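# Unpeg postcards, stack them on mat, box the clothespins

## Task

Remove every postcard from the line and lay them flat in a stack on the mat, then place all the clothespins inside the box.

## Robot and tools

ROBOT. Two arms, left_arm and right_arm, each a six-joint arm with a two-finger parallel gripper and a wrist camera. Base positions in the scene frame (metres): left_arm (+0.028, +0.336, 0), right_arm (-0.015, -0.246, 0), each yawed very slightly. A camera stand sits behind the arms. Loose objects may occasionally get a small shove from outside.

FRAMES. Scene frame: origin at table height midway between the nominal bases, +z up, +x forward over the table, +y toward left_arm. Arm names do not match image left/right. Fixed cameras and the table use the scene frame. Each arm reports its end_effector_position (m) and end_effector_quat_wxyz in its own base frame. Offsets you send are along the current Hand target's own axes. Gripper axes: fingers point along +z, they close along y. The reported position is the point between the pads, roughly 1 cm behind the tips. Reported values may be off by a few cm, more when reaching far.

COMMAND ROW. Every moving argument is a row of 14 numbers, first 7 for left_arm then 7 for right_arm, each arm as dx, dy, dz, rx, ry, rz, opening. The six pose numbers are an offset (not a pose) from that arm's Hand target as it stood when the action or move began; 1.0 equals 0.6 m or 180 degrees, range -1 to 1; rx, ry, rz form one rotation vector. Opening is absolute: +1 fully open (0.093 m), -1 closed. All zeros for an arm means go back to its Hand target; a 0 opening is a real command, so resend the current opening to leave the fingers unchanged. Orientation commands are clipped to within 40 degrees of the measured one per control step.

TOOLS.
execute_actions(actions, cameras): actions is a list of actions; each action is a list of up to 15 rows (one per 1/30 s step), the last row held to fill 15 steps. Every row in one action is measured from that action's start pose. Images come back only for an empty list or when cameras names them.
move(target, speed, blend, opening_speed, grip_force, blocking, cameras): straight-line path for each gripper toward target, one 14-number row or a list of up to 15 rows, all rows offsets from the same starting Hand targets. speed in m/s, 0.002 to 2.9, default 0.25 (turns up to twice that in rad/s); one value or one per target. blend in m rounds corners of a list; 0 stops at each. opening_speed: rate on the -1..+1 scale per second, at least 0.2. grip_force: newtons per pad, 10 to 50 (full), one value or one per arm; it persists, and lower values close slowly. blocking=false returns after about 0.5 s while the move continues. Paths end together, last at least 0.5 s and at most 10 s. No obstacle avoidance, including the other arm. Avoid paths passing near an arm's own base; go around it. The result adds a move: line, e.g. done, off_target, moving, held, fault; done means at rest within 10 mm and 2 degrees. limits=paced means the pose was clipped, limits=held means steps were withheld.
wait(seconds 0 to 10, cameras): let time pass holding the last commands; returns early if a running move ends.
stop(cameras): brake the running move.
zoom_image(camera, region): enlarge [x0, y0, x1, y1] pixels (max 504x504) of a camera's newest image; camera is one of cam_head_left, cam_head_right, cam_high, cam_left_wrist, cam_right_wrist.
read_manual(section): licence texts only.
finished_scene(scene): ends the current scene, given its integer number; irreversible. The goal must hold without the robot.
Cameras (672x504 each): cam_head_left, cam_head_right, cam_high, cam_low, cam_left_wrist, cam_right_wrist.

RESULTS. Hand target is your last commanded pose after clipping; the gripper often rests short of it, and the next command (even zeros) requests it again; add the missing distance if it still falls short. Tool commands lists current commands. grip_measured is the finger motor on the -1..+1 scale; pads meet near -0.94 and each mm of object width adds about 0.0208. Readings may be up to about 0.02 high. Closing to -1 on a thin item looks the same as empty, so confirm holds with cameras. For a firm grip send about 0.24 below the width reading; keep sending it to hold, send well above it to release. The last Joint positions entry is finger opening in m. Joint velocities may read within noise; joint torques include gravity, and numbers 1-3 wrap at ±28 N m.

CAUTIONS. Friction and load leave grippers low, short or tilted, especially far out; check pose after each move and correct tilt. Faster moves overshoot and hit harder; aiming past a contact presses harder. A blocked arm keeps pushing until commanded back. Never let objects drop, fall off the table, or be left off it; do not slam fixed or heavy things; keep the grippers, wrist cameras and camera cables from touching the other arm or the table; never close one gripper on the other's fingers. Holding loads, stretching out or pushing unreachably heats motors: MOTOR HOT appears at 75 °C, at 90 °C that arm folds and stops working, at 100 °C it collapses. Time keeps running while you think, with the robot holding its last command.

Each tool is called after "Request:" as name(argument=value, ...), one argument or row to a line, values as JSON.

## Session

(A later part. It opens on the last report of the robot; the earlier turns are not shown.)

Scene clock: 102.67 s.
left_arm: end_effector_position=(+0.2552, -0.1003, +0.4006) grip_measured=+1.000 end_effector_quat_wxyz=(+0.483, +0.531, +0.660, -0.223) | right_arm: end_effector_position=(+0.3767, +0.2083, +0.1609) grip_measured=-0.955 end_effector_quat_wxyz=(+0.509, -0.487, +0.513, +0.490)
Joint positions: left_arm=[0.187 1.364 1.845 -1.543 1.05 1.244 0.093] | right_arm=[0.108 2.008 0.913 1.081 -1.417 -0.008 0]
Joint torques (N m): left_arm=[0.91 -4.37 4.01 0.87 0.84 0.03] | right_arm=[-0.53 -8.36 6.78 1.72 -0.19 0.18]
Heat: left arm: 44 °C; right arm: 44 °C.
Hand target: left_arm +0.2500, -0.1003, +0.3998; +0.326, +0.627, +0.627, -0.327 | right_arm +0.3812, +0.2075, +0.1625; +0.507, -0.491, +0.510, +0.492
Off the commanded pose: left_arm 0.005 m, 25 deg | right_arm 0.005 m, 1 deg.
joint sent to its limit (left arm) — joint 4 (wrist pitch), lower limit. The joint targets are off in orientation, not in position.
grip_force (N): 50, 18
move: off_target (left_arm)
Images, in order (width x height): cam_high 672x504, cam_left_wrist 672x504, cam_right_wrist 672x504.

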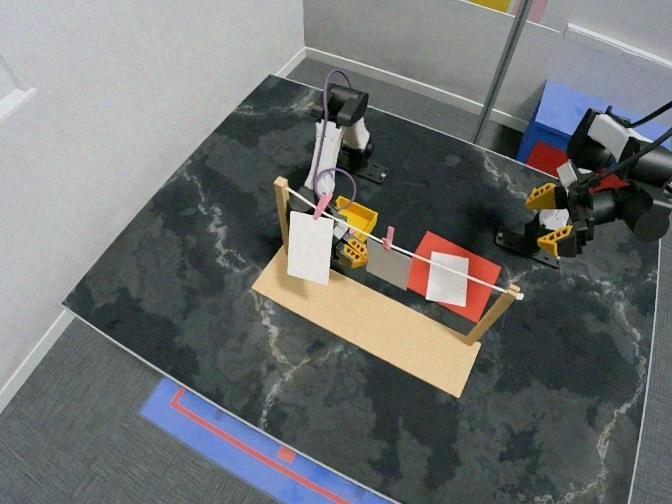

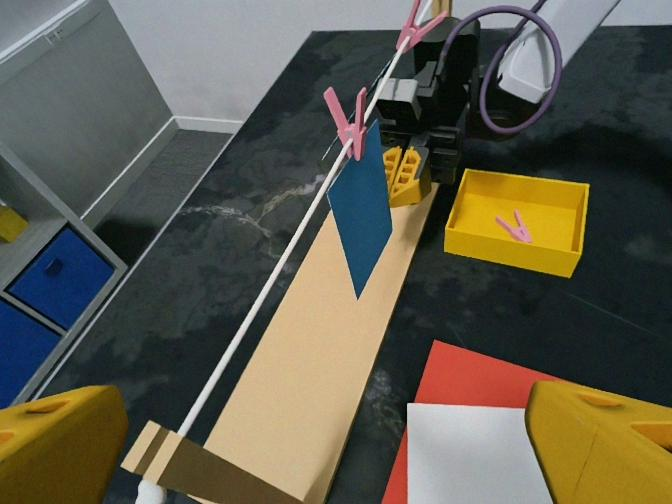

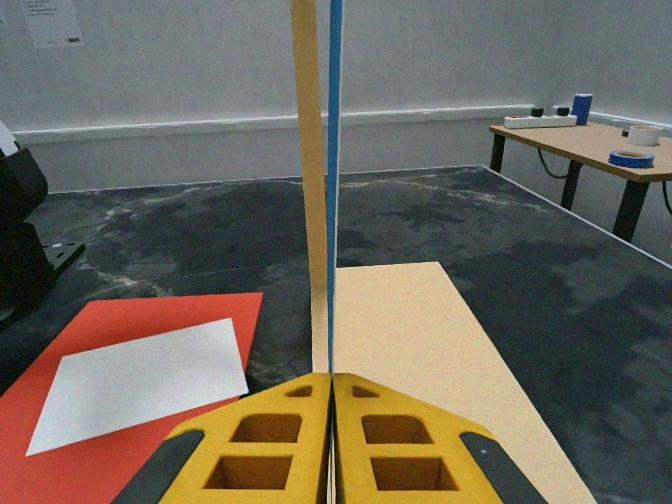

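Request:
move(
  target=[-0.148,0.183,0.311,0,0,0,1,0,0,0,0,0,0,-0.96],
  speed=0.2,
  grip_force=[50,30],
  cameras=["cam_left_wrist"],
)

Scene clock: 105.90 s.
left_arm: end_effector_position=(+0.3554, -0.3038, +0.3744) grip_measured=+1.000 end_effector_quat_wxyz=(+0.366, +0.616, +0.615, -0.327) | right_arm: end_effector_position=(+0.3767, +0.2083, +0.1606) grip_measured=-0.955 end_effector_quat_wxyz=(+0.508, -0.487, +0.514, +0.490)
Joint positions: left_arm=[-0.431 2.194 2.821 -1.54 0.858 0.832 0.093] | right_arm=[0.108 2.008 0.913 1.078 -1.417 -0.008 0]
Joint torques (N m): left_arm=[0.43 -8.55 5.82 1.09 0.42 -0.07] | right_arm=[-0.53 -8.4 6.8 1.72 -0.18 0.16]
Heat: left arm: 44 °C; right arm: 45 °C.
Hand target: left_arm +0.3596, -0.3042, +0.3654; +0.326, +0.628, +0.627, -0.327 | right_arm +0.3812, +0.2075, +0.1625; +0.507, -0.491, +0.510, +0.492
Off the commanded pose: left_arm 0.010 m, 5 deg | right_arm 0.005 m, 1 deg.
joint sent to its limit (left arm) — joint 4 (wrist pitch), lower limit. The joint targets are off in orientation, not in position.
grip_force (N): 50, 30
move: off_target (left_arm)
Images, in order (width x height): cam_left_wrist 672x504.

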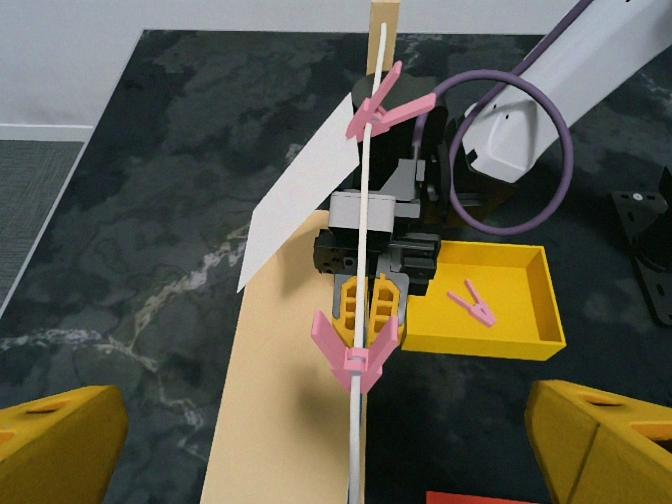

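Request:
move(
  target=[0.022,-0.010,0.105,0,0,0,1,0,0,0,0,0,0,-0.96],
  speed=0.12,
  cameras=["cam_left_wrist"],
)

Scene clock: 108.63 s.
left_arm: end_effector_position=(+0.3570, -0.3510, +0.3060) grip_measured=+1.000 end_effector_quat_wxyz=(+0.311, +0.627, +0.631, -0.337) | right_arm: end_effector_position=(+0.3767, +0.2083, +0.1606) grip_measured=-0.955 end_effector_quat_wxyz=(+0.508, -0.487, +0.514, +0.490)
Joint positions: left_arm=[-0.534 2.145 2.446 -1.283 0.798 0.776 0.093] | right_arm=[0.108 2.008 0.913 1.078 -1.417 -0.008 0]
Joint torques (N m): left_arm=[0.14 -15.24 4.44 1.39 0.37 -0.09] | right_arm=[-0.57 -8.36 6.8 1.73 -0.19 0.15]
Heat: left arm: 45 °C; right arm: 45 °C.
Hand target: left_arm +0.3535, -0.3482, +0.3184; +0.326, +0.628, +0.627, -0.327 | right_arm +0.3812, +0.2075, +0.1625; +0.507, -0.491, +0.510, +0.492
Off the commanded pose: left_arm 0.013 m, 2 deg | right_arm 0.005 m, 1 deg.
grip_force (N): 50, 30
move: off_target (left_arm)
Images, in order (width x height): cam_left_wrist 672x504.

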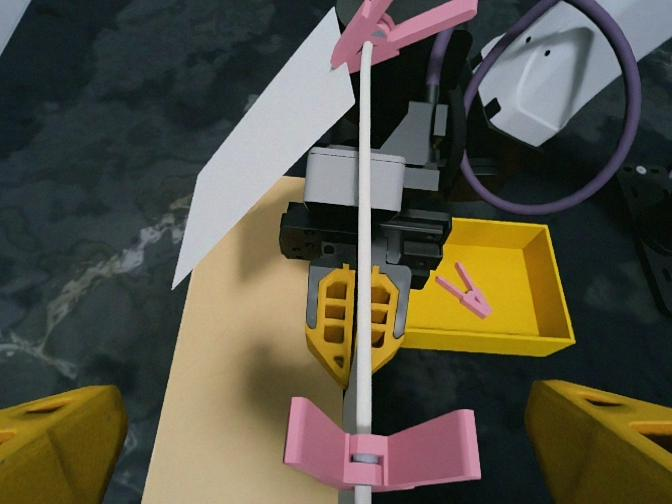

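Request:
move(
  target=[-0.016,-0.016,-0.0115,0,0,0,1,0,0,0,0,0,0,-0.96],
  speed=0.12,
  cameras=["cam_left_wrist"],
)

Scene clock: 110.03 s.
left_arm: end_effector_position=(+0.3524, -0.3526, +0.3116) grip_measured=+1.000 end_effector_quat_wxyz=(+0.312, +0.625, +0.631, -0.336) | right_arm: end_effector_position=(+0.3767, +0.2083, +0.1606) grip_measured=-0.955 end_effector_quat_wxyz=(+0.508, -0.487, +0.514, +0.490)
Joint positions: left_arm=[-0.543 2.131 2.446 -1.282 0.791 0.76 0.093] | right_arm=[0.108 2.008 0.913 1.078 -1.417 -0.008 0]
Joint torques (N m): left_arm=[0.03 -15.27 6.38 1.11 0.33 -0.05] | right_arm=[-0.51 -8.46 6.8 1.73 -0.19 0.14]
Heat: left arm: 46 °C; right arm: 45 °C.
Hand target: left_arm +0.3438, -0.3480, +0.3303; +0.326, +0.628, +0.627, -0.327 | right_arm +0.3812, +0.2075, +0.1625; +0.507, -0.491, +0.510, +0.492
Off the commanded pose: left_arm 0.021 m, 2 deg | right_arm 0.005 m, 1 deg.
grip_force (N): 50, 30
move: off_target (left_arm)
Images, in order (width x height): cam_left_wrist 672x504.

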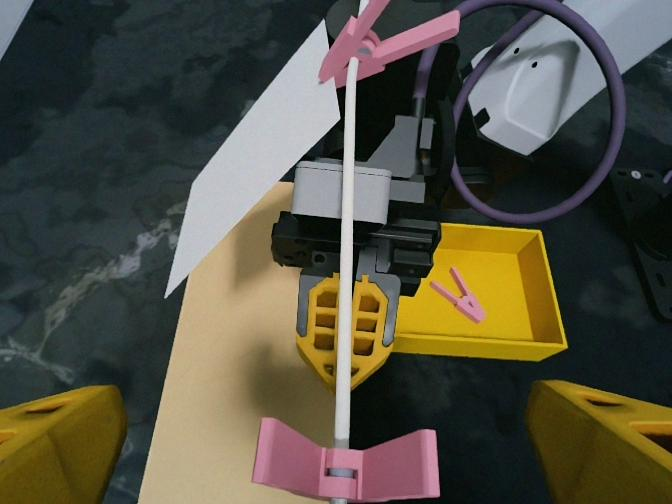

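Request:
move(
  target=[-0.002,-0.002,-0.017,0,0,0,1,0,0,0,0,0,0,-0.96],
  speed=0.12,
  cameras=["cam_left_wrist"],
)

Scene clock: 111.77 s.
left_arm: end_effector_position=(+0.3482, -0.3484, +0.3164) grip_measured=+1.000 end_effector_quat_wxyz=(+0.308, +0.624, +0.634, -0.336) | right_arm: end_effector_position=(+0.3767, +0.2083, +0.1606) grip_measured=-0.955 end_effector_quat_wxyz=(+0.508, -0.487, +0.514, +0.490)
Joint positions: left_arm=[-0.54 2.131 2.476 -1.325 0.791 0.762 0.093] | right_arm=[0.108 2.008 0.913 1.078 -1.417 -0.008 0]
Joint torques (N m): left_arm=[1.03 -14.9 7.31 1.11 0.46 0.05] | right_arm=[-0.51 -8.43 6.79 1.73 -0.19 0.15]
Heat: left arm: 47 °C; right arm: 45 °C.
Hand target: left_arm +0.3426, -0.3404, +0.3371; +0.326, +0.628, +0.627, -0.327 | right_arm +0.3812, +0.2075, +0.1625; +0.507, -0.491, +0.510, +0.492
Off the commanded pose: left_arm 0.023 m, 3 deg | right_arm 0.005 m, 1 deg.
grip_force (N): 50, 30
move: off_target (left_arm)
Images, in order (width x height): cam_left_wrist 672x504.

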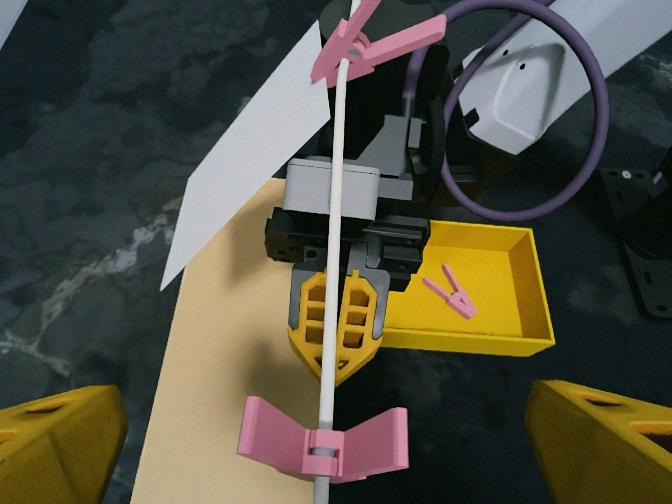

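Request:
move(
  target=[0,0,0,0,0,0,-1,0,0,0,0,0,0,-0.96],
  cameras=["cam_left_wrist"],
)

Scene clock: 113.10 s.
left_arm: end_effector_position=(+0.3480, -0.3483, +0.3162) grip_measured=-0.832 end_effector_quat_wxyz=(+0.307, +0.624, +0.635, -0.337) | right_arm: end_effector_position=(+0.3766, +0.2083, +0.1605) grip_measured=-0.955 end_effector_quat_wxyz=(+0.508, -0.487, +0.514, +0.490)
Joint positions: left_arm=[-0.54 2.131 2.476 -1.327 0.791 0.763 0.005] | right_arm=[0.108 2.008 0.913 1.077 -1.418 -0.008 0]
Joint torques (N m): left_arm=[1.1 -14.87 7.45 1.1 0.48 0.05] | right_arm=[-0.51 -8.39 6.83 1.74 -0.18 0.15]
Heat: left arm: 47 °C; right arm: 45 °C.
Hand target: left_arm +0.3426, -0.3404, +0.3371; +0.326, +0.628, +0.627, -0.327 | right_arm +0.3812, +0.2075, +0.1625; +0.507, -0.491, +0.510, +0.492
Off the commanded pose: left_arm 0.023 m, 3 deg | right_arm 0.005 m, 1 deg.
grip_force (N): 50, 30
move: off_target (left_arm)
Images, in order (width x height): cam_left_wrist 672x504.

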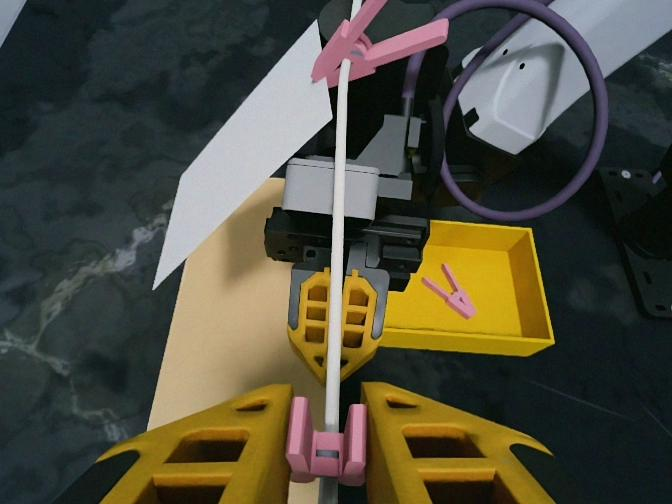

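Request:
move(
  target=[0,0,0,0,0,0,-1,0.08,0,0,0,0,0,-0.96],
  speed=0.08,
)

Request:
move(
  target=[-0.096,0,-0.067,0,0,0,-1,0,0,0,0,0,0,-0.96],
  speed=0.15,
  cameras=["cam_left_wrist","cam_head_left"],
)

Request:
zoom_image(
  camera="cam_head_left",
  region=[190, 80, 430, 280],
)

Scene clock: 115.23 s.
left_arm: end_effector_position=(+0.3479, -0.3483, +0.3162) grip_measured=-0.816 end_effector_quat_wxyz=(+0.307, +0.624, +0.635, -0.337) | right_arm: end_effector_position=(+0.3806, +0.2087, +0.1178) grip_measured=-0.955 end_effector_quat_wxyz=(+0.509, -0.490, +0.513, +0.487)
Joint positions: left_arm=[-0.54 2.131 2.476 -1.327 0.791 0.763 0.006] | right_arm=[0.108 2.151 0.913 1.193 -1.418 -0.044 0]
Joint torques (N m): left_arm=[0.88 -14.89 7.25 1.03 0.45 0.04] | right_arm=[-0.57 -8.49 4.63 2.09 -0.2 0.19]
Heat: left arm: 48 °C; right arm: 45 °C.
Hand target: left_arm +0.3426, -0.3404, +0.3371; +0.326, +0.628, +0.627, -0.327 | right_arm +0.3811, +0.2073, +0.1145; +0.507, -0.491, +0.510, +0.491
Off the commanded pose: left_arm 0.023 m, 3 deg | right_arm 0.004 m, 1 deg.
grip_force (N): 50, 30
move: off_target (left_arm)

Scene clock: 116.43 s.
left_arm: end_effector_position=(+0.3352, -0.3394, +0.4097) grip_measured=-0.816 end_effector_quat_wxyz=(+0.396, +0.592, +0.617, -0.334) | right_arm: end_effector_position=(+0.3806, +0.2088, +0.1167) grip_measured=-0.955 end_effector_quat_wxyz=(+0.508, -0.489, +0.514, +0.488)
Joint positions: left_arm=[-0.539 2.158 2.851 -1.409 0.787 0.615 0.006] | right_arm=[0.108 2.157 0.913 1.204 -1.418 -0.036 0]
Joint torques (N m): left_arm=[1.18 -8.39 5.61 1.74 0.52 -0.06] | right_arm=[-0.57 -8.75 4.64 2 -0.2 0.24]
Heat: left arm: 48 °C; right arm: 45 °C.
Hand target: left_arm +0.3428, -0.3405, +0.4072; +0.326, +0.627, +0.627, -0.327 | right_arm +0.3811, +0.2073, +0.1144; +0.507, -0.491, +0.510, +0.492
Off the commanded pose: left_arm 0.008 m, 9 deg | right_arm 0.003 m, 1 deg.
elbow stopped short (left arm): the move would have taken joint 3 (elbow) straighter than the controller allows.
grip_force (N): 50, 30
move: off_target (left_arm)
Images, in order (width x height): cam_head_left 672x504, cam_left_wrist 672x504.

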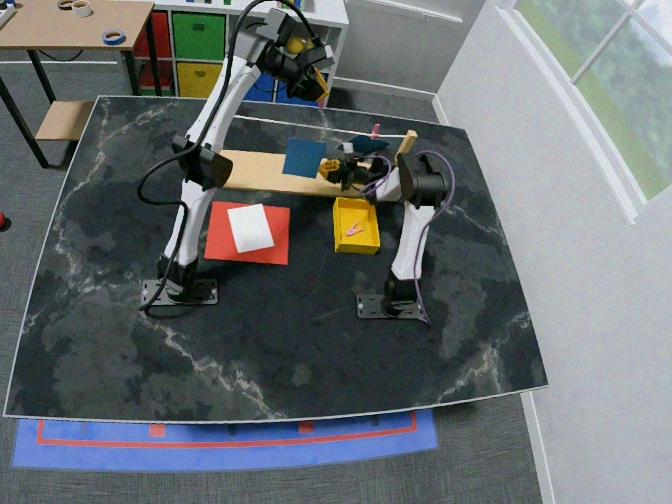

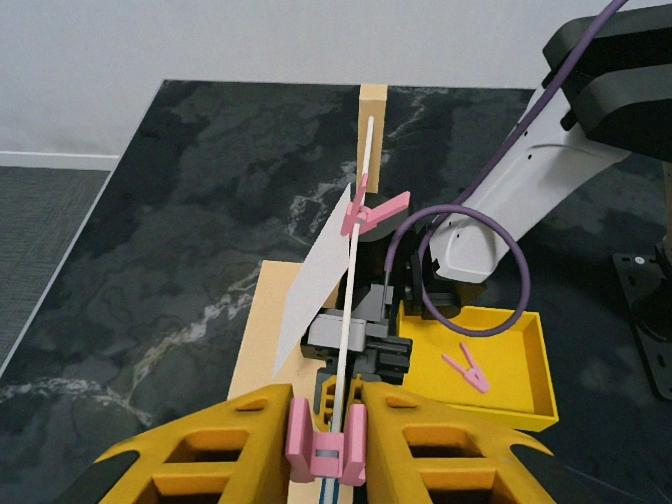

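Scaled by 2.100 from the camera's 672x504 image, which has a finer 960x720 frame.

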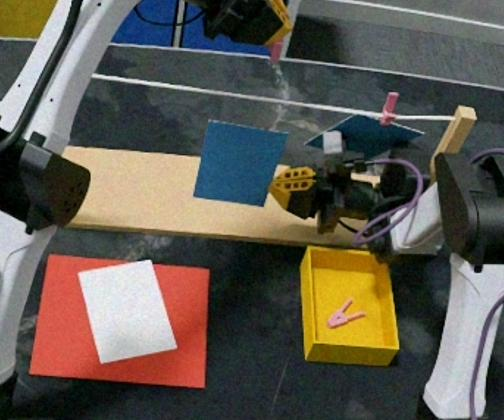

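Request:
move(
  target=[
    [0,0,0,0,0,0,-1,0.023,0.2,-0.018,0,0,0,-0.96],
    [-0.05,-0.15,0,0,0,0,-1,-0.093,0.17,0.17,-0.118,0.1,-0.494,-0.96],
  ],
  speed=0.2,
  blend=0.02,
  cameras=["cam_head_left","cam_high"],
)

Request:
zoom_image(
  camera="cam_head_left",
  region=[190, 80, 430, 280],
)

Scene clock: 123.27 s.
left_arm: end_effector_position=(+0.2637, -0.3666, +0.4166) grip_measured=-0.816 end_effector_quat_wxyz=(+0.349, +0.609, +0.624, -0.342) | right_arm: end_effector_position=(+0.2803, +0.3107, +0.1554) grip_measured=-0.955 end_effector_quat_wxyz=(-0.543, +0.839, -0.040, -0.018)
Joint positions: left_arm=[-0.708 2.093 2.851 -1.5 0.688 0.525 0.006] | right_arm=[0.514 1.624 0.962 -0.066 -0.906 -2.102 0]
Joint torques (N m): left_arm=[0.12 -13.05 5.18 1.39 0.22 -0.1] | right_arm=[0.47 -9.73 6.8 1.98 -0.25 0.15]
Heat: left arm: 49 °C; right arm: 45 °C.
Hand target: left_arm +0.2528, -0.3576, +0.4319; +0.326, +0.627, +0.627, -0.327 | right_arm +0.2827, +0.3129, +0.1703; -0.536, +0.844, +0.000, -0.002
Off the commanded pose: left_arm 0.021 m, 4 deg | right_arm 0.015 m, 5 deg.
elbow stopped short (left arm): the move would have taken joint 3 (elbow) straighter than the controller allows.
joint sent to its limit (right arm) — joint 6 (wrist roll), lower limit. The joint targets are off in orientation, not in position.
grip_force (N): 50, 30
move: off_target (left_arm, right_arm)
Images, in order (width x height): cam_head_left 672x504, cam_high 672x504.

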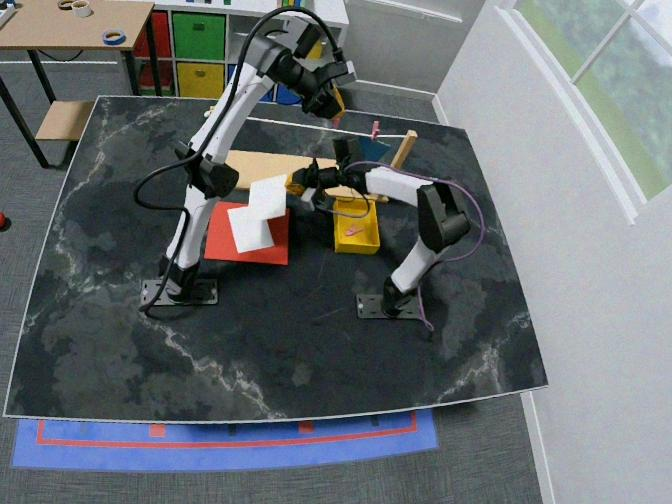

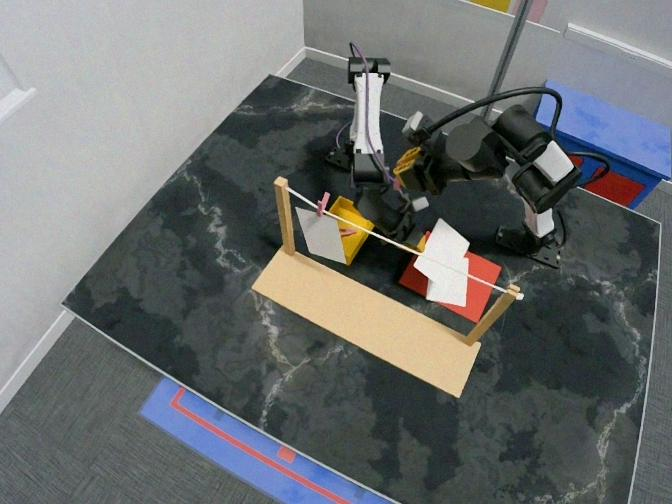

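Scaled by 2.100 from the camera's 672x504 image, which has a finer 960x720 frame.

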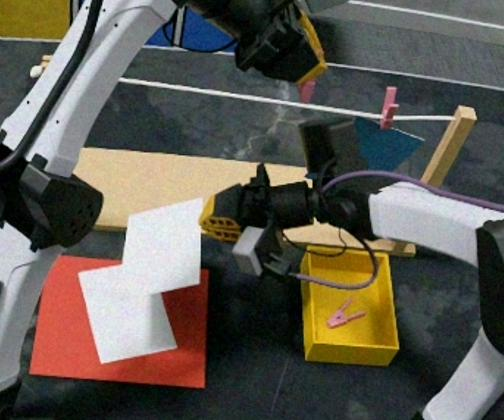

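Request:
move(
  target=[0,0,0,0,0,0,-1,-0.008,0.185,0.171,0,0,0,-0.96],
  speed=0.13,
  cameras=["cam_right_wrist","cam_head_left"],
)

Request:
zoom_image(
  camera="cam_head_left",
  region=[190, 80, 430, 280],
)

Scene clock: 125.67 s.
left_arm: end_effector_position=(+0.2637, -0.3666, +0.4166) grip_measured=-0.816 end_effector_quat_wxyz=(+0.349, +0.609, +0.625, -0.342) | right_arm: end_effector_position=(+0.2798, +0.3589, +0.0329) grip_measured=-0.955 end_effector_quat_wxyz=(-0.541, +0.841, +0.007, +0.001)
Joint positions: left_arm=[-0.708 2.093 2.851 -1.5 0.688 0.525 0.006] | right_arm=[0.632 2.034 0.869 0.504 -0.831 -2.103 0]
Joint torques (N m): left_arm=[-0.03 -12.96 5.29 1.45 0.25 -0.1] | right_arm=[0.55 -8.59 3.59 2.1 -0.18 0.31]
Heat: left arm: 50 °C; right arm: 45 °C.
Hand target: left_arm +0.2528, -0.3576, +0.4319; +0.326, +0.627, +0.627, -0.327 | right_arm +0.2774, +0.3585, +0.0261; -0.536, +0.844, +0.000, -0.002
Off the commanded pose: left_arm 0.021 m, 4 deg | right_arm 0.007 m, 1 deg.
elbow stopped short (left arm): the move would have taken joint 3 (elbow) straighter than the controller allows.
grip_force (N): 50, 30
move: off_target (left_arm)
Images, in order (width x height): cam_head_left 672x504, cam_right_wrist 672x504.

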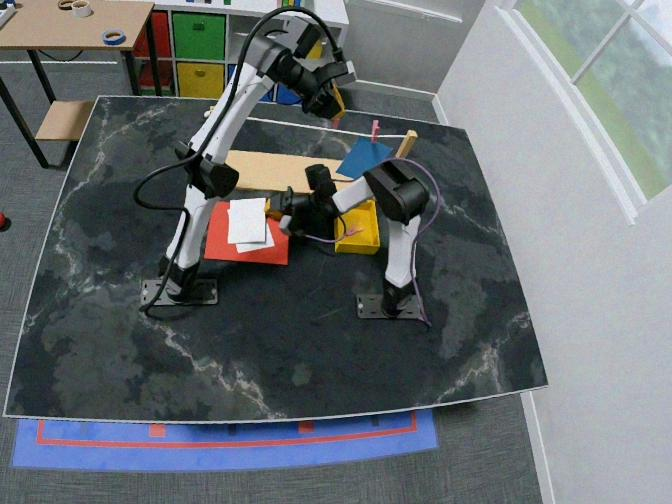

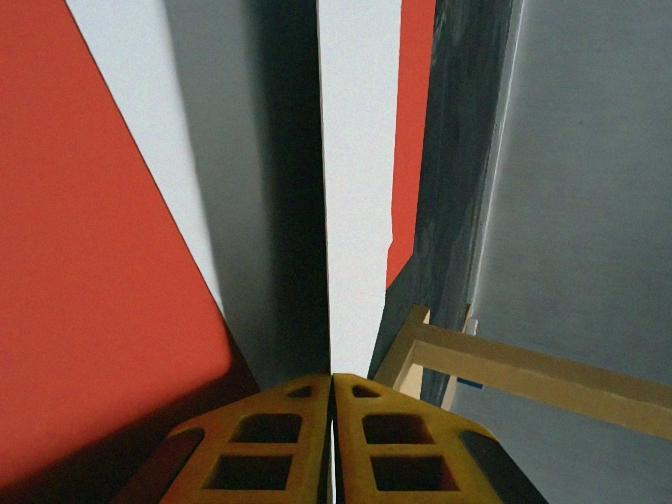

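Scaled by 2.100 from the camera's 672x504 image, which has a finer 960x720 frame.

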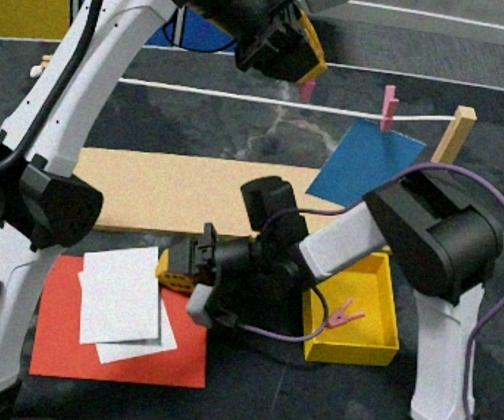

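Request:
move(
  target=[
    [0,0,0,0,0,0,-1,-0.03,0.009,0.004,0,0,0,-0.96],
    [0,0,0,0,0,0,-1,-0.03,0.009,0.004,0,0,0,-0.72],
    [0,0,0,0,0,0,-1,-0.03,0.009,-0.126,0,0,0,-0.72],
  ],
  speed=0.1,
  grip_force=[50,50],
  cameras=["cam_right_wrist","cam_head_left"],
)

Request:
zoom_image(
  camera="cam_head_left",
  region=[190, 80, 430, 280],
)

Scene clock: 129.07 s.
left_arm: end_effector_position=(+0.2637, -0.3666, +0.4166) grip_measured=-0.816 end_effector_quat_wxyz=(+0.349, +0.609, +0.625, -0.342) | right_arm: end_effector_position=(+0.2630, +0.2904, +0.0472) grip_measured=-0.722 end_effector_quat_wxyz=(-0.552, +0.833, -0.040, +0.005)
Joint positions: left_arm=[-0.708 2.093 2.851 -1.5 0.688 0.525 0.006] | right_arm=[0.49 1.835 0.621 0.53 -0.904 -2.102 0.011]
Joint torques (N m): left_arm=[0.12 -12.94 5.39 1.43 0.21 -0.11] | right_arm=[-0.54 -9.88 3.15 1.79 -0.47 0.17]
Heat: left arm: 51 °C; right arm: 44 °C.
Hand target: left_arm +0.2528, -0.3576, +0.4319; +0.326, +0.627, +0.627, -0.327 | right_arm +0.2597, +0.2878, +0.0535; -0.536, +0.844, +0.000, -0.002
Off the commanded pose: left_arm 0.021 m, 4 deg | right_arm 0.008 m, 5 deg.
elbow stopped short (left arm): the move would have taken joint 3 (elbow) straighter than the controller allows.
joint sent to its limit (right arm) — joint 6 (wrist roll), lower limit. The joint targets are off in orientation, not in position.
move: off_target (left_arm, right_arm)
Images, in order (width x height): cam_head_left 672x504, cam_right_wrist 672x504.

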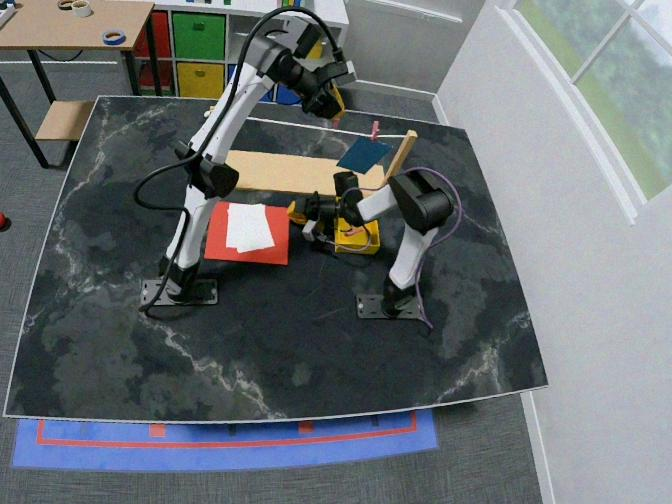

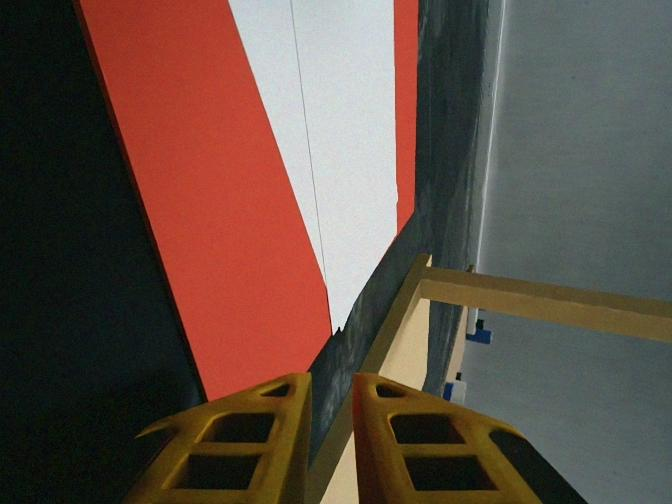

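Scaled by 2.100 from the camera's 672x504 image, which has a finer 960x720 frame.

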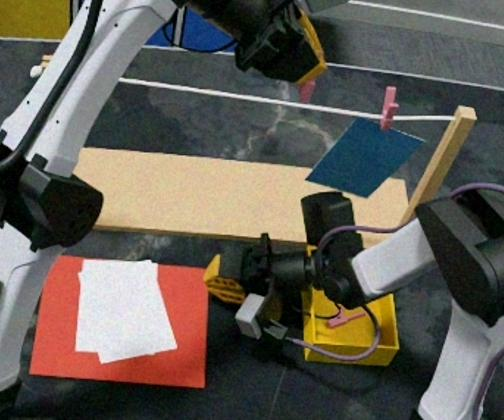

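Request:
move(
  target=[
    [0,0,0,0,0,0,-1,-0.133,-0.086,-0.132,0,0,0,-0.72],
    [0,0,0,0,0,0,-1,-0.02,-0.321,-0.68,-0.043,0.043,0.499,1],
  ],
  speed=0.25,
  blend=0.03,
  cameras=["cam_high"],
)

Scene clock: 136.47 s.
left_arm: end_effector_position=(+0.2637, -0.3666, +0.4166) grip_measured=-0.816 end_effector_quat_wxyz=(+0.349, +0.609, +0.625, -0.342) | right_arm: end_effector_position=(+0.2509, +0.0007, +0.3983) grip_measured=+1.000 end_effector_quat_wxyz=(+0.538, -0.469, +0.699, +0.048)
Joint positions: left_arm=[-0.708 2.093 2.851 -1.5 0.688 0.525 0.006] | right_arm=[-0.627 1.257 1.747 -1.545 -1.071 -1.499 0.093]
Joint torques (N m): left_arm=[-0.03 -13 5.37 1.39 0.23 -0.07] | right_arm=[-0.87 -1.62 5.44 1.14 -0.65 0.35]
Heat: left arm: 53 °C; right arm: 45 °C.
Hand target: left_arm +0.2528, -0.3576, +0.4319; +0.326, +0.627, +0.627, -0.327 | right_arm +0.2494, +0.0002, +0.4012; +0.353, -0.614, +0.641, +0.297
Off the commanded pose: left_arm 0.021 m, 4 deg | right_arm 0.003 m, 45 deg; orientation clipped.
elbow stopped short (left arm): the move would have taken joint 3 (elbow) straighter than the controller allows.
joint sent to its limit (right arm) — joint 4 (wrist pitch), lower limit. The joint targets are off in orientation, not in position.
move: off_target (left_arm, right_arm); target 2's new opening was sent with right_arm's hand 0.004 m and 45 deg from that target; limits=paced
Images, in order (width x height): cam_high 672x504.

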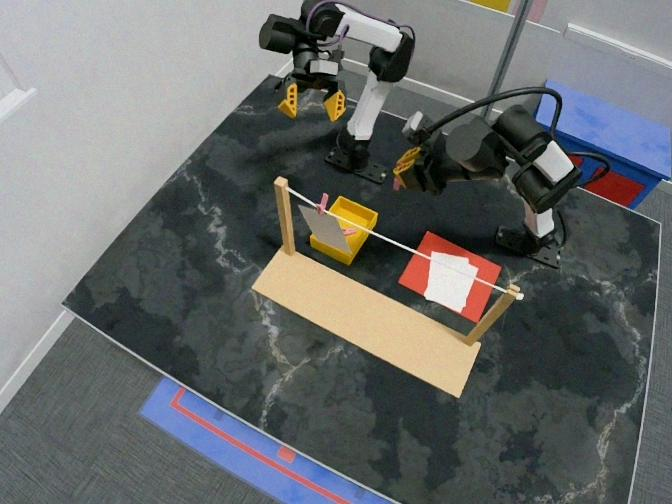

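Request:
move(
  target=[
    [0.118,-0.088,0.331,0,0,0,-1,0,0,0,0,0,0,1],
    [0.368,-0.088,0.507,0,0,0,-1,0,0,0,0,0,0,1],
  ],
  speed=0.22,
  blend=0.03,
  cameras=["cam_head_left","cam_left_wrist","cam_head_right"],
)

Request:
zoom_image(
  camera="cam_head_left",
  region=[190, 80, 430, 280],
)

Scene clock: 141.53 s.
left_arm: end_effector_position=(+0.2000, -0.4793, +0.0863) grip_measured=-0.816 end_effector_quat_wxyz=(+0.328, +0.628, +0.623, -0.331) | right_arm: end_effector_position=(+0.2508, +0.0007, +0.3984) grip_measured=+1.000 end_effector_quat_wxyz=(+0.538, -0.469, +0.699, +0.048)
Joint positions: left_arm=[-1.037 1.964 1.185 0.105 0.441 0.328 0.006] | right_arm=[-0.627 1.257 1.747 -1.545 -1.071 -1.498 0.093]
Joint torques (N m): left_arm=[-0.06 -8.92 5.2 2 0.1 -0.04] | right_arm=[-0.85 -1.65 5.44 1.14 -0.65 0.3]
Heat: left arm: 54 °C; right arm: 45 °C.
Hand target: left_arm +0.1995, -0.4799, +0.0765; +0.326, +0.627, +0.627, -0.327 | right_arm +0.2494, +0.0002, +0.4012; +0.353, -0.614, +0.641, +0.297
Off the commanded pose: left_arm 0.010 m, 1 deg | right_arm 0.003 m, 40 deg.
joint sent to its limit (right arm) — joint 4 (wrist pitch), lower limit. The joint targets are off in orientation, not in position.
move: off_target (right_arm)
Images, in order (width x height): cam_head_left 672x504, cam_head_right 672x504, cam_left_wrist 672x504.

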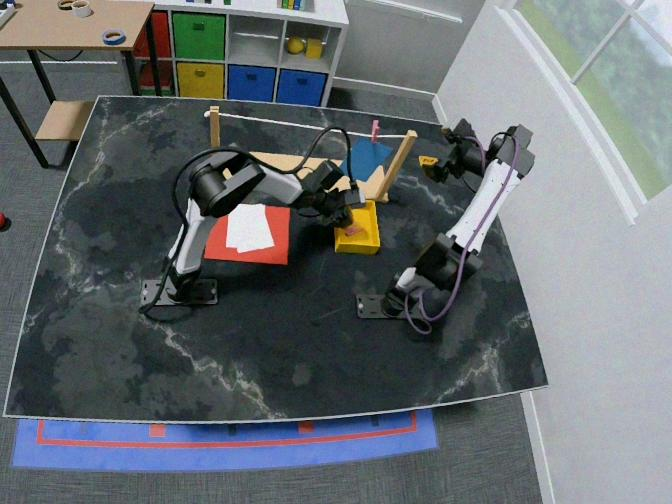

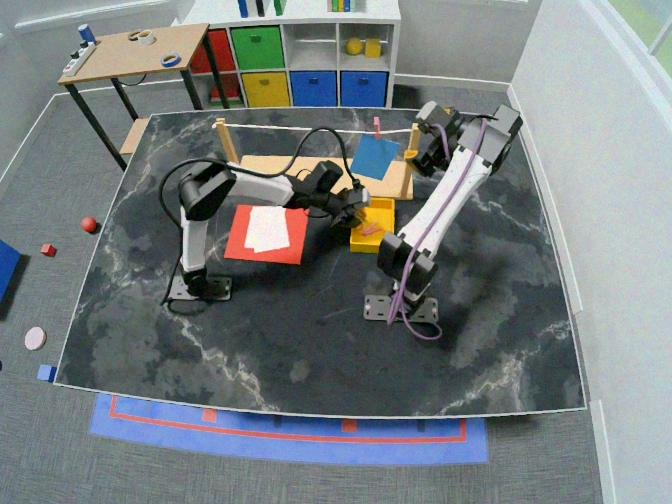

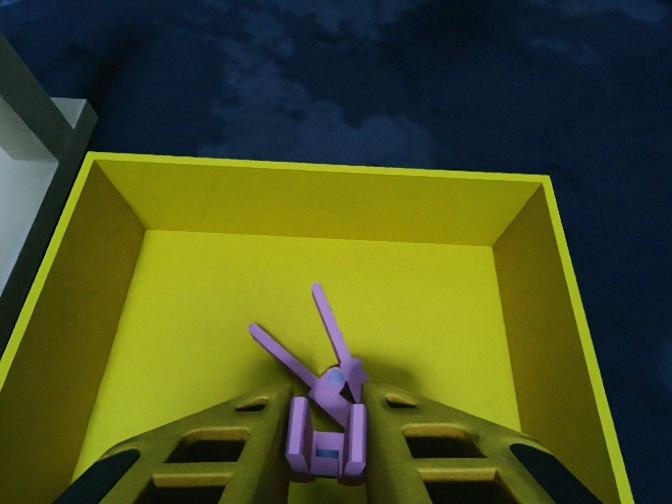

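Scaled by 2.100 from the camera's 672x504 image, which has a finer 960x720 frame.

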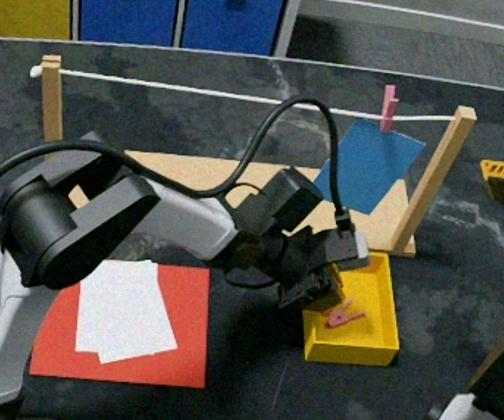

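Request:
move(
  target=[
    [-0.014,0,0.0205,0,0,0,-1,0,0,0,0,0,0,1],
  ],
  speed=0.12,
)

Request:
move(
  target=[0,0,0,0,0,0,-0.2,0,0,0,0,0,0,1],
  opening_speed=1.5,
)

Request:
move(
  target=[
    [-0.202,0,-0.264,0,0,0,-0.2,0,0,0,0,0,0,1],
    [0.015,0.1,-0.265,-0.202,-0.187,-0.064,-0.4,0,0,0,0,0,0,1],
  ],
  blend=0.03,
  speed=0.25,
  cameras=["cam_head_left","cam_left_wrist","cam_right_wrist"],
)

Request:
zoom_image(
  camera="cam_head_left",
  region=[190, 80, 430, 280],
)

Scene clock: 144.23 s.
left_arm: end_effector_position=(+0.1960, -0.4879, +0.0774) grip_measured=-0.816 end_effector_quat_wxyz=(+0.321, +0.629, +0.626, -0.330) | right_arm: end_effector_position=(+0.2508, +0.0007, +0.3984) grip_measured=+1.000 end_effector_quat_wxyz=(+0.538, -0.469, +0.699, +0.048)
Joint positions: left_arm=[-1.056 2.002 1.21 0.107 0.427 0.315 0.006] | right_arm=[-0.627 1.257 1.747 -1.545 -1.071 -1.498 0.093]
Joint torques (N m): left_arm=[0.05 -8.95 7.98 1.81 0.11 -0.08] | right_arm=[-0.88 -1.63 5.46 1.14 -0.66 0.29]
Heat: left arm: 54 °C; right arm: 45 °C.
Hand target: left_arm +0.1996, -0.4948, +0.0764; +0.326, +0.627, +0.627, -0.327 | right_arm +0.2494, +0.0002, +0.4012; +0.353, -0.614, +0.641, +0.297
Off the commanded pose: left_arm 0.008 m, 1 deg | right_arm 0.003 m, 40 deg.
joint sent to its limit (right arm) — joint 4 (wrist pitch), lower limit. The joint targets are off in orientation, not in position.
move: off_target (right_arm)

Scene clock: 145.00 s.
left_arm: end_effector_position=(+0.1961, -0.4879, +0.0774) grip_measured=-0.203 end_effector_quat_wxyz=(+0.321, +0.629, +0.626, -0.330) | right_arm: end_effector_position=(+0.2508, +0.0007, +0.3984) grip_measured=+1.000 end_effector_quat_wxyz=(+0.538, -0.469, +0.699, +0.048)
Joint positions: left_arm=[-1.056 2.002 1.21 0.107 0.427 0.314 0.035] | right_arm=[-0.627 1.257 1.747 -1.545 -1.071 -1.498 0.093]
Joint torques (N m): left_arm=[0.1 -8.8 7.84 1.81 0.14 -0.08] | right_arm=[-0.88 -1.62 5.44 1.13 -0.65 0.29]
Heat: left arm: 54 °C; right arm: 45 °C.
Hand target: left_arm +0.1996, -0.4948, +0.0764; +0.326, +0.627, +0.627, -0.327 | right_arm +0.2494, +0.0002, +0.4012; +0.353, -0.614, +0.641, +0.297
Off the commanded pose: left_arm 0.008 m, 1 deg | right_arm 0.003 m, 40 deg.
joint sent to its limit (right arm) — joint 4 (wrist pitch), lower limit. The joint targets are off in orientation, not in position.
move: off_target (right_arm)

Scene clock: 149.03 s.
left_arm: end_effector_position=(+0.2606, -0.3596, +0.1623) grip_measured=-0.397 end_effector_quat_wxyz=(+0.629, +0.319, +0.636, -0.312) | right_arm: end_effector_position=(+0.2508, +0.0007, +0.3984) grip_measured=+1.000 end_effector_quat_wxyz=(+0.538, -0.469, +0.699, +0.048)
Joint positions: left_arm=[-0.955 1.725 0.508 1.204 -0.029 0.003 0.026] | right_arm=[-0.627 1.257 1.747 -1.545 -1.071 -1.498 0.093]
Joint torques (N m): left_arm=[-0.14 -5.27 4.04 2.56 -0.18 -0.08] | right_arm=[-0.9 -1.63 5.45 1.13 -0.64 0.3]
Heat: left arm: 54 °C; right arm: 45 °C.
Hand target: left_arm +0.2597, -0.3595, +0.1602; +0.633, +0.313, +0.635, -0.313 | right_arm +0.2494, +0.0002, +0.4012; +0.353, -0.614, +0.641, +0.297
Off the commanded pose: left_arm 0.002 m, 1 deg | right_arm 0.003 m, 40 deg.
joint sent to its limit (right arm) — joint 4 (wrist pitch), lower limit. The joint targets are off in orientation, not in position.
move: off_target (right_arm)
Images, in order (width x height): cam_head_left 672x504, cam_left_wrist 672x504, cam_right_wrist 672x504.

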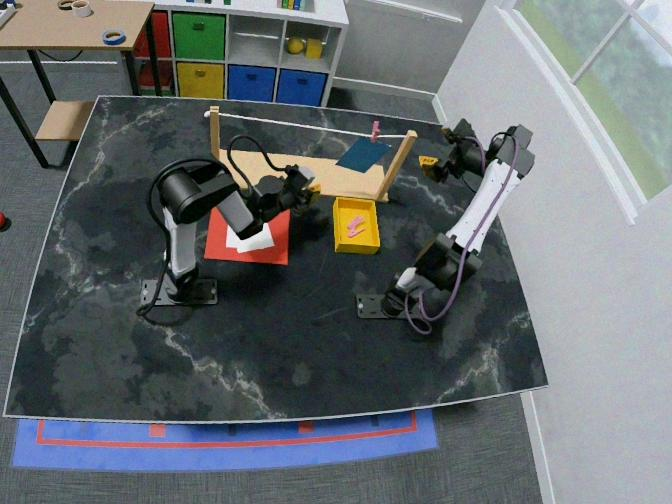

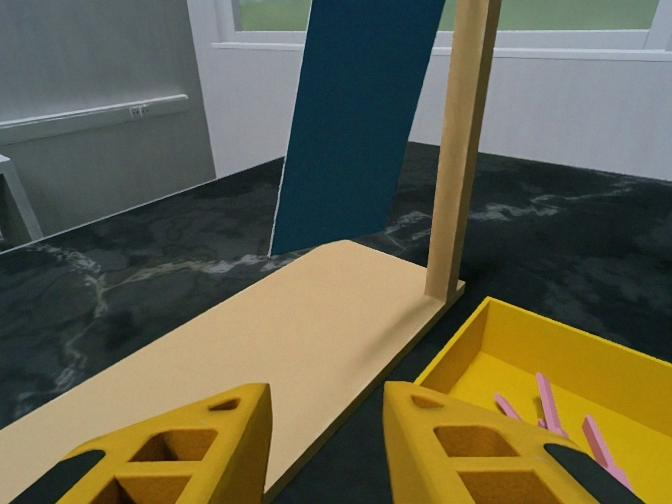

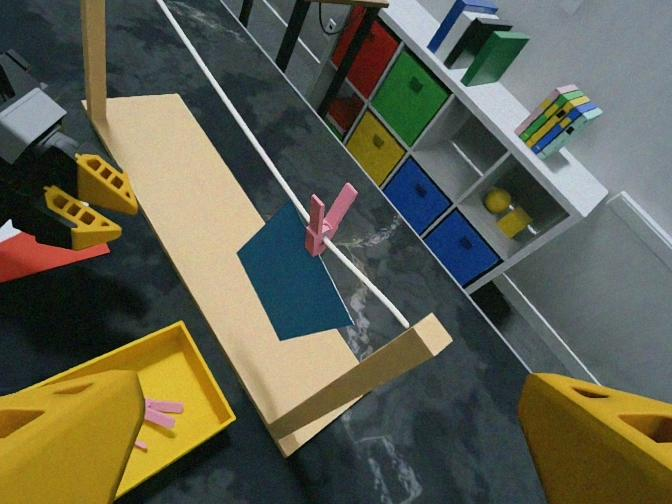

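Scaled by 2.100 from the camera's 672x504 image, which has a finer 960x720 frame.

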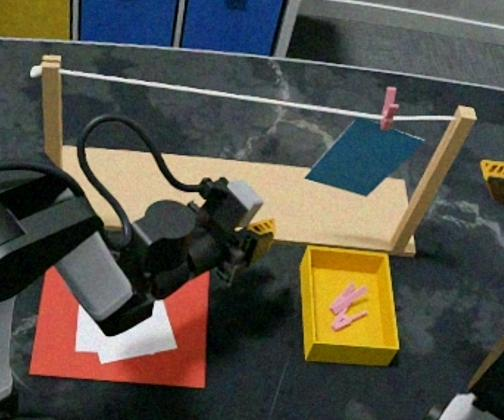

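Request:
move(
  target=[0,0.05,0.07,0,0,0,-0.4,0,0,0,0,0,0,1],
  speed=0.15,
  cameras=["cam_left_wrist"],
)

Scene clock: 150.67 s.
left_arm: end_effector_position=(+0.3055, -0.3705, +0.1626) grip_measured=-0.397 end_effector_quat_wxyz=(+0.636, +0.312, +0.634, -0.310) | right_arm: end_effector_position=(+0.2508, +0.0007, +0.3984) grip_measured=+1.000 end_effector_quat_wxyz=(+0.538, -0.469, +0.699, +0.048)
Joint positions: left_arm=[-0.866 1.846 0.653 1.195 0.044 0.003 0.026] | right_arm=[-0.627 1.257 1.747 -1.545 -1.071 -1.498 0.093]
Joint torques (N m): left_arm=[0.76 -6.41 6.41 2.13 0.08 -0.11] | right_arm=[-0.9 -1.62 5.41 1.14 -0.65 0.31]
Heat: left arm: 53 °C; right arm: 45 °C.
Hand target: left_arm +0.3091, -0.3746, +0.1601; +0.633, +0.313, +0.635, -0.313 | right_arm +0.2494, +0.0002, +0.4012; +0.353, -0.614, +0.641, +0.297
Off the commanded pose: left_arm 0.006 m, 1 deg | right_arm 0.003 m, 40 deg.
joint sent to its limit (right arm) — joint 4 (wrist pitch), lower limit. The joint targets are off in orientation, not in position.
move: off_target (right_arm)
Images, in order (width x height): cam_left_wrist 672x504.

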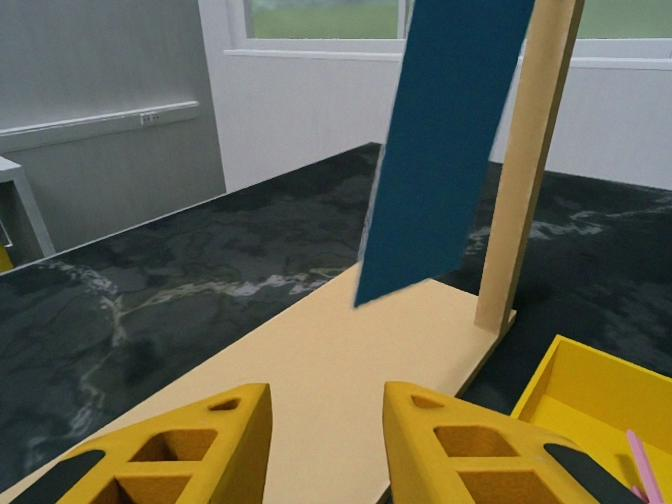

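Request:
move(
  target=[-0.027,-0.006,0.06,0,0,0,-0.4,0,0,0,0,0,0,1],
  speed=0.12,
  cameras=["cam_left_wrist"],
)

Scene clock: 152.50 s.
left_arm: end_effector_position=(+0.3258, -0.3993, +0.1821) grip_measured=-0.397 end_effector_quat_wxyz=(+0.640, +0.312, +0.628, -0.314) | right_arm: end_effector_position=(+0.2508, +0.0007, +0.3984) grip_measured=+1.000 end_effector_quat_wxyz=(+0.538, -0.469, +0.699, +0.048)
Joint positions: left_arm=[-0.872 1.89 0.82 1.086 0.045 0.003 0.026] | right_arm=[-0.627 1.257 1.747 -1.545 -1.071 -1.498 0.093]
Joint torques (N m): left_arm=[-0.03 -7.27 7.12 1.99 -0.06 -0.07] | right_arm=[-0.9 -1.63 5.45 1.13 -0.65 0.3]
Heat: left arm: 53 °C; right arm: 45 °C.
Hand target: left_arm +0.3282, -0.4053, +0.1761; +0.633, +0.313, +0.635, -0.313 | right_arm +0.2494, +0.0002, +0.4012; +0.353, -0.614, +0.641, +0.297
Off the commanded pose: left_arm 0.009 m, 1 deg | right_arm 0.003 m, 40 deg.
joint sent to its limit (right arm) — joint 4 (wrist pitch), lower limit. The joint targets are off in orientation, not in position.
move: off_target (right_arm)
Images, in order (width x height): cam_left_wrist 672x504.

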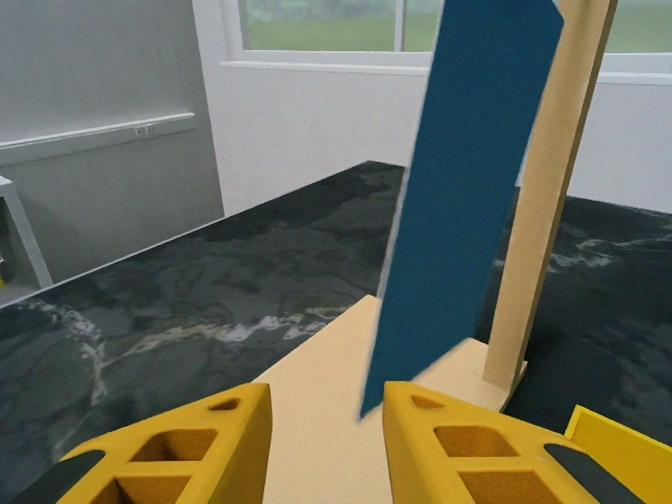

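Request:
move(
  target=[0,-0.016,0.032,0,0,0,-0.4,0,0,0,0,0,0,1],
  speed=0.1,
  cameras=["cam_left_wrist"],
)

Scene clock: 153.87 s.
left_arm: end_effector_position=(+0.3278, -0.4217, +0.1826) grip_measured=-0.397 end_effector_quat_wxyz=(+0.638, +0.316, +0.626, -0.318) | right_arm: end_effector_position=(+0.2508, +0.0007, +0.3984) grip_measured=+1.000 end_effector_quat_wxyz=(+0.538, -0.469, +0.699, +0.048)
Joint positions: left_arm=[-0.901 1.943 0.903 1.056 0.029 0.003 0.026] | right_arm=[-0.627 1.257 1.747 -1.545 -1.071 -1.498 0.093]
Joint torques (N m): left_arm=[0.14 -7.79 7.28 2.02 -0.24 -0.1] | right_arm=[-0.84 -1.62 5.48 1.14 -0.64 0.3]
Heat: left arm: 53 °C; right arm: 45 °C.
Hand target: left_arm +0.3323, -0.4264, +0.1763; +0.633, +0.313, +0.635, -0.313 | right_arm +0.2494, +0.0002, +0.4012; +0.353, -0.614, +0.641, +0.297
Off the commanded pose: left_arm 0.009 m, 1 deg | right_arm 0.003 m, 40 deg.
joint sent to its limit (right arm) — joint 4 (wrist pitch), lower limit. The joint targets are off in orientation, not in position.
move: off_target (right_arm)
Images, in order (width x height): cam_left_wrist 672x504.

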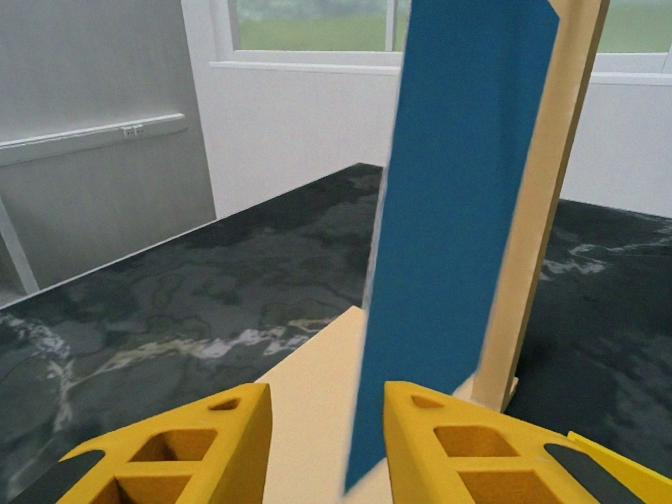

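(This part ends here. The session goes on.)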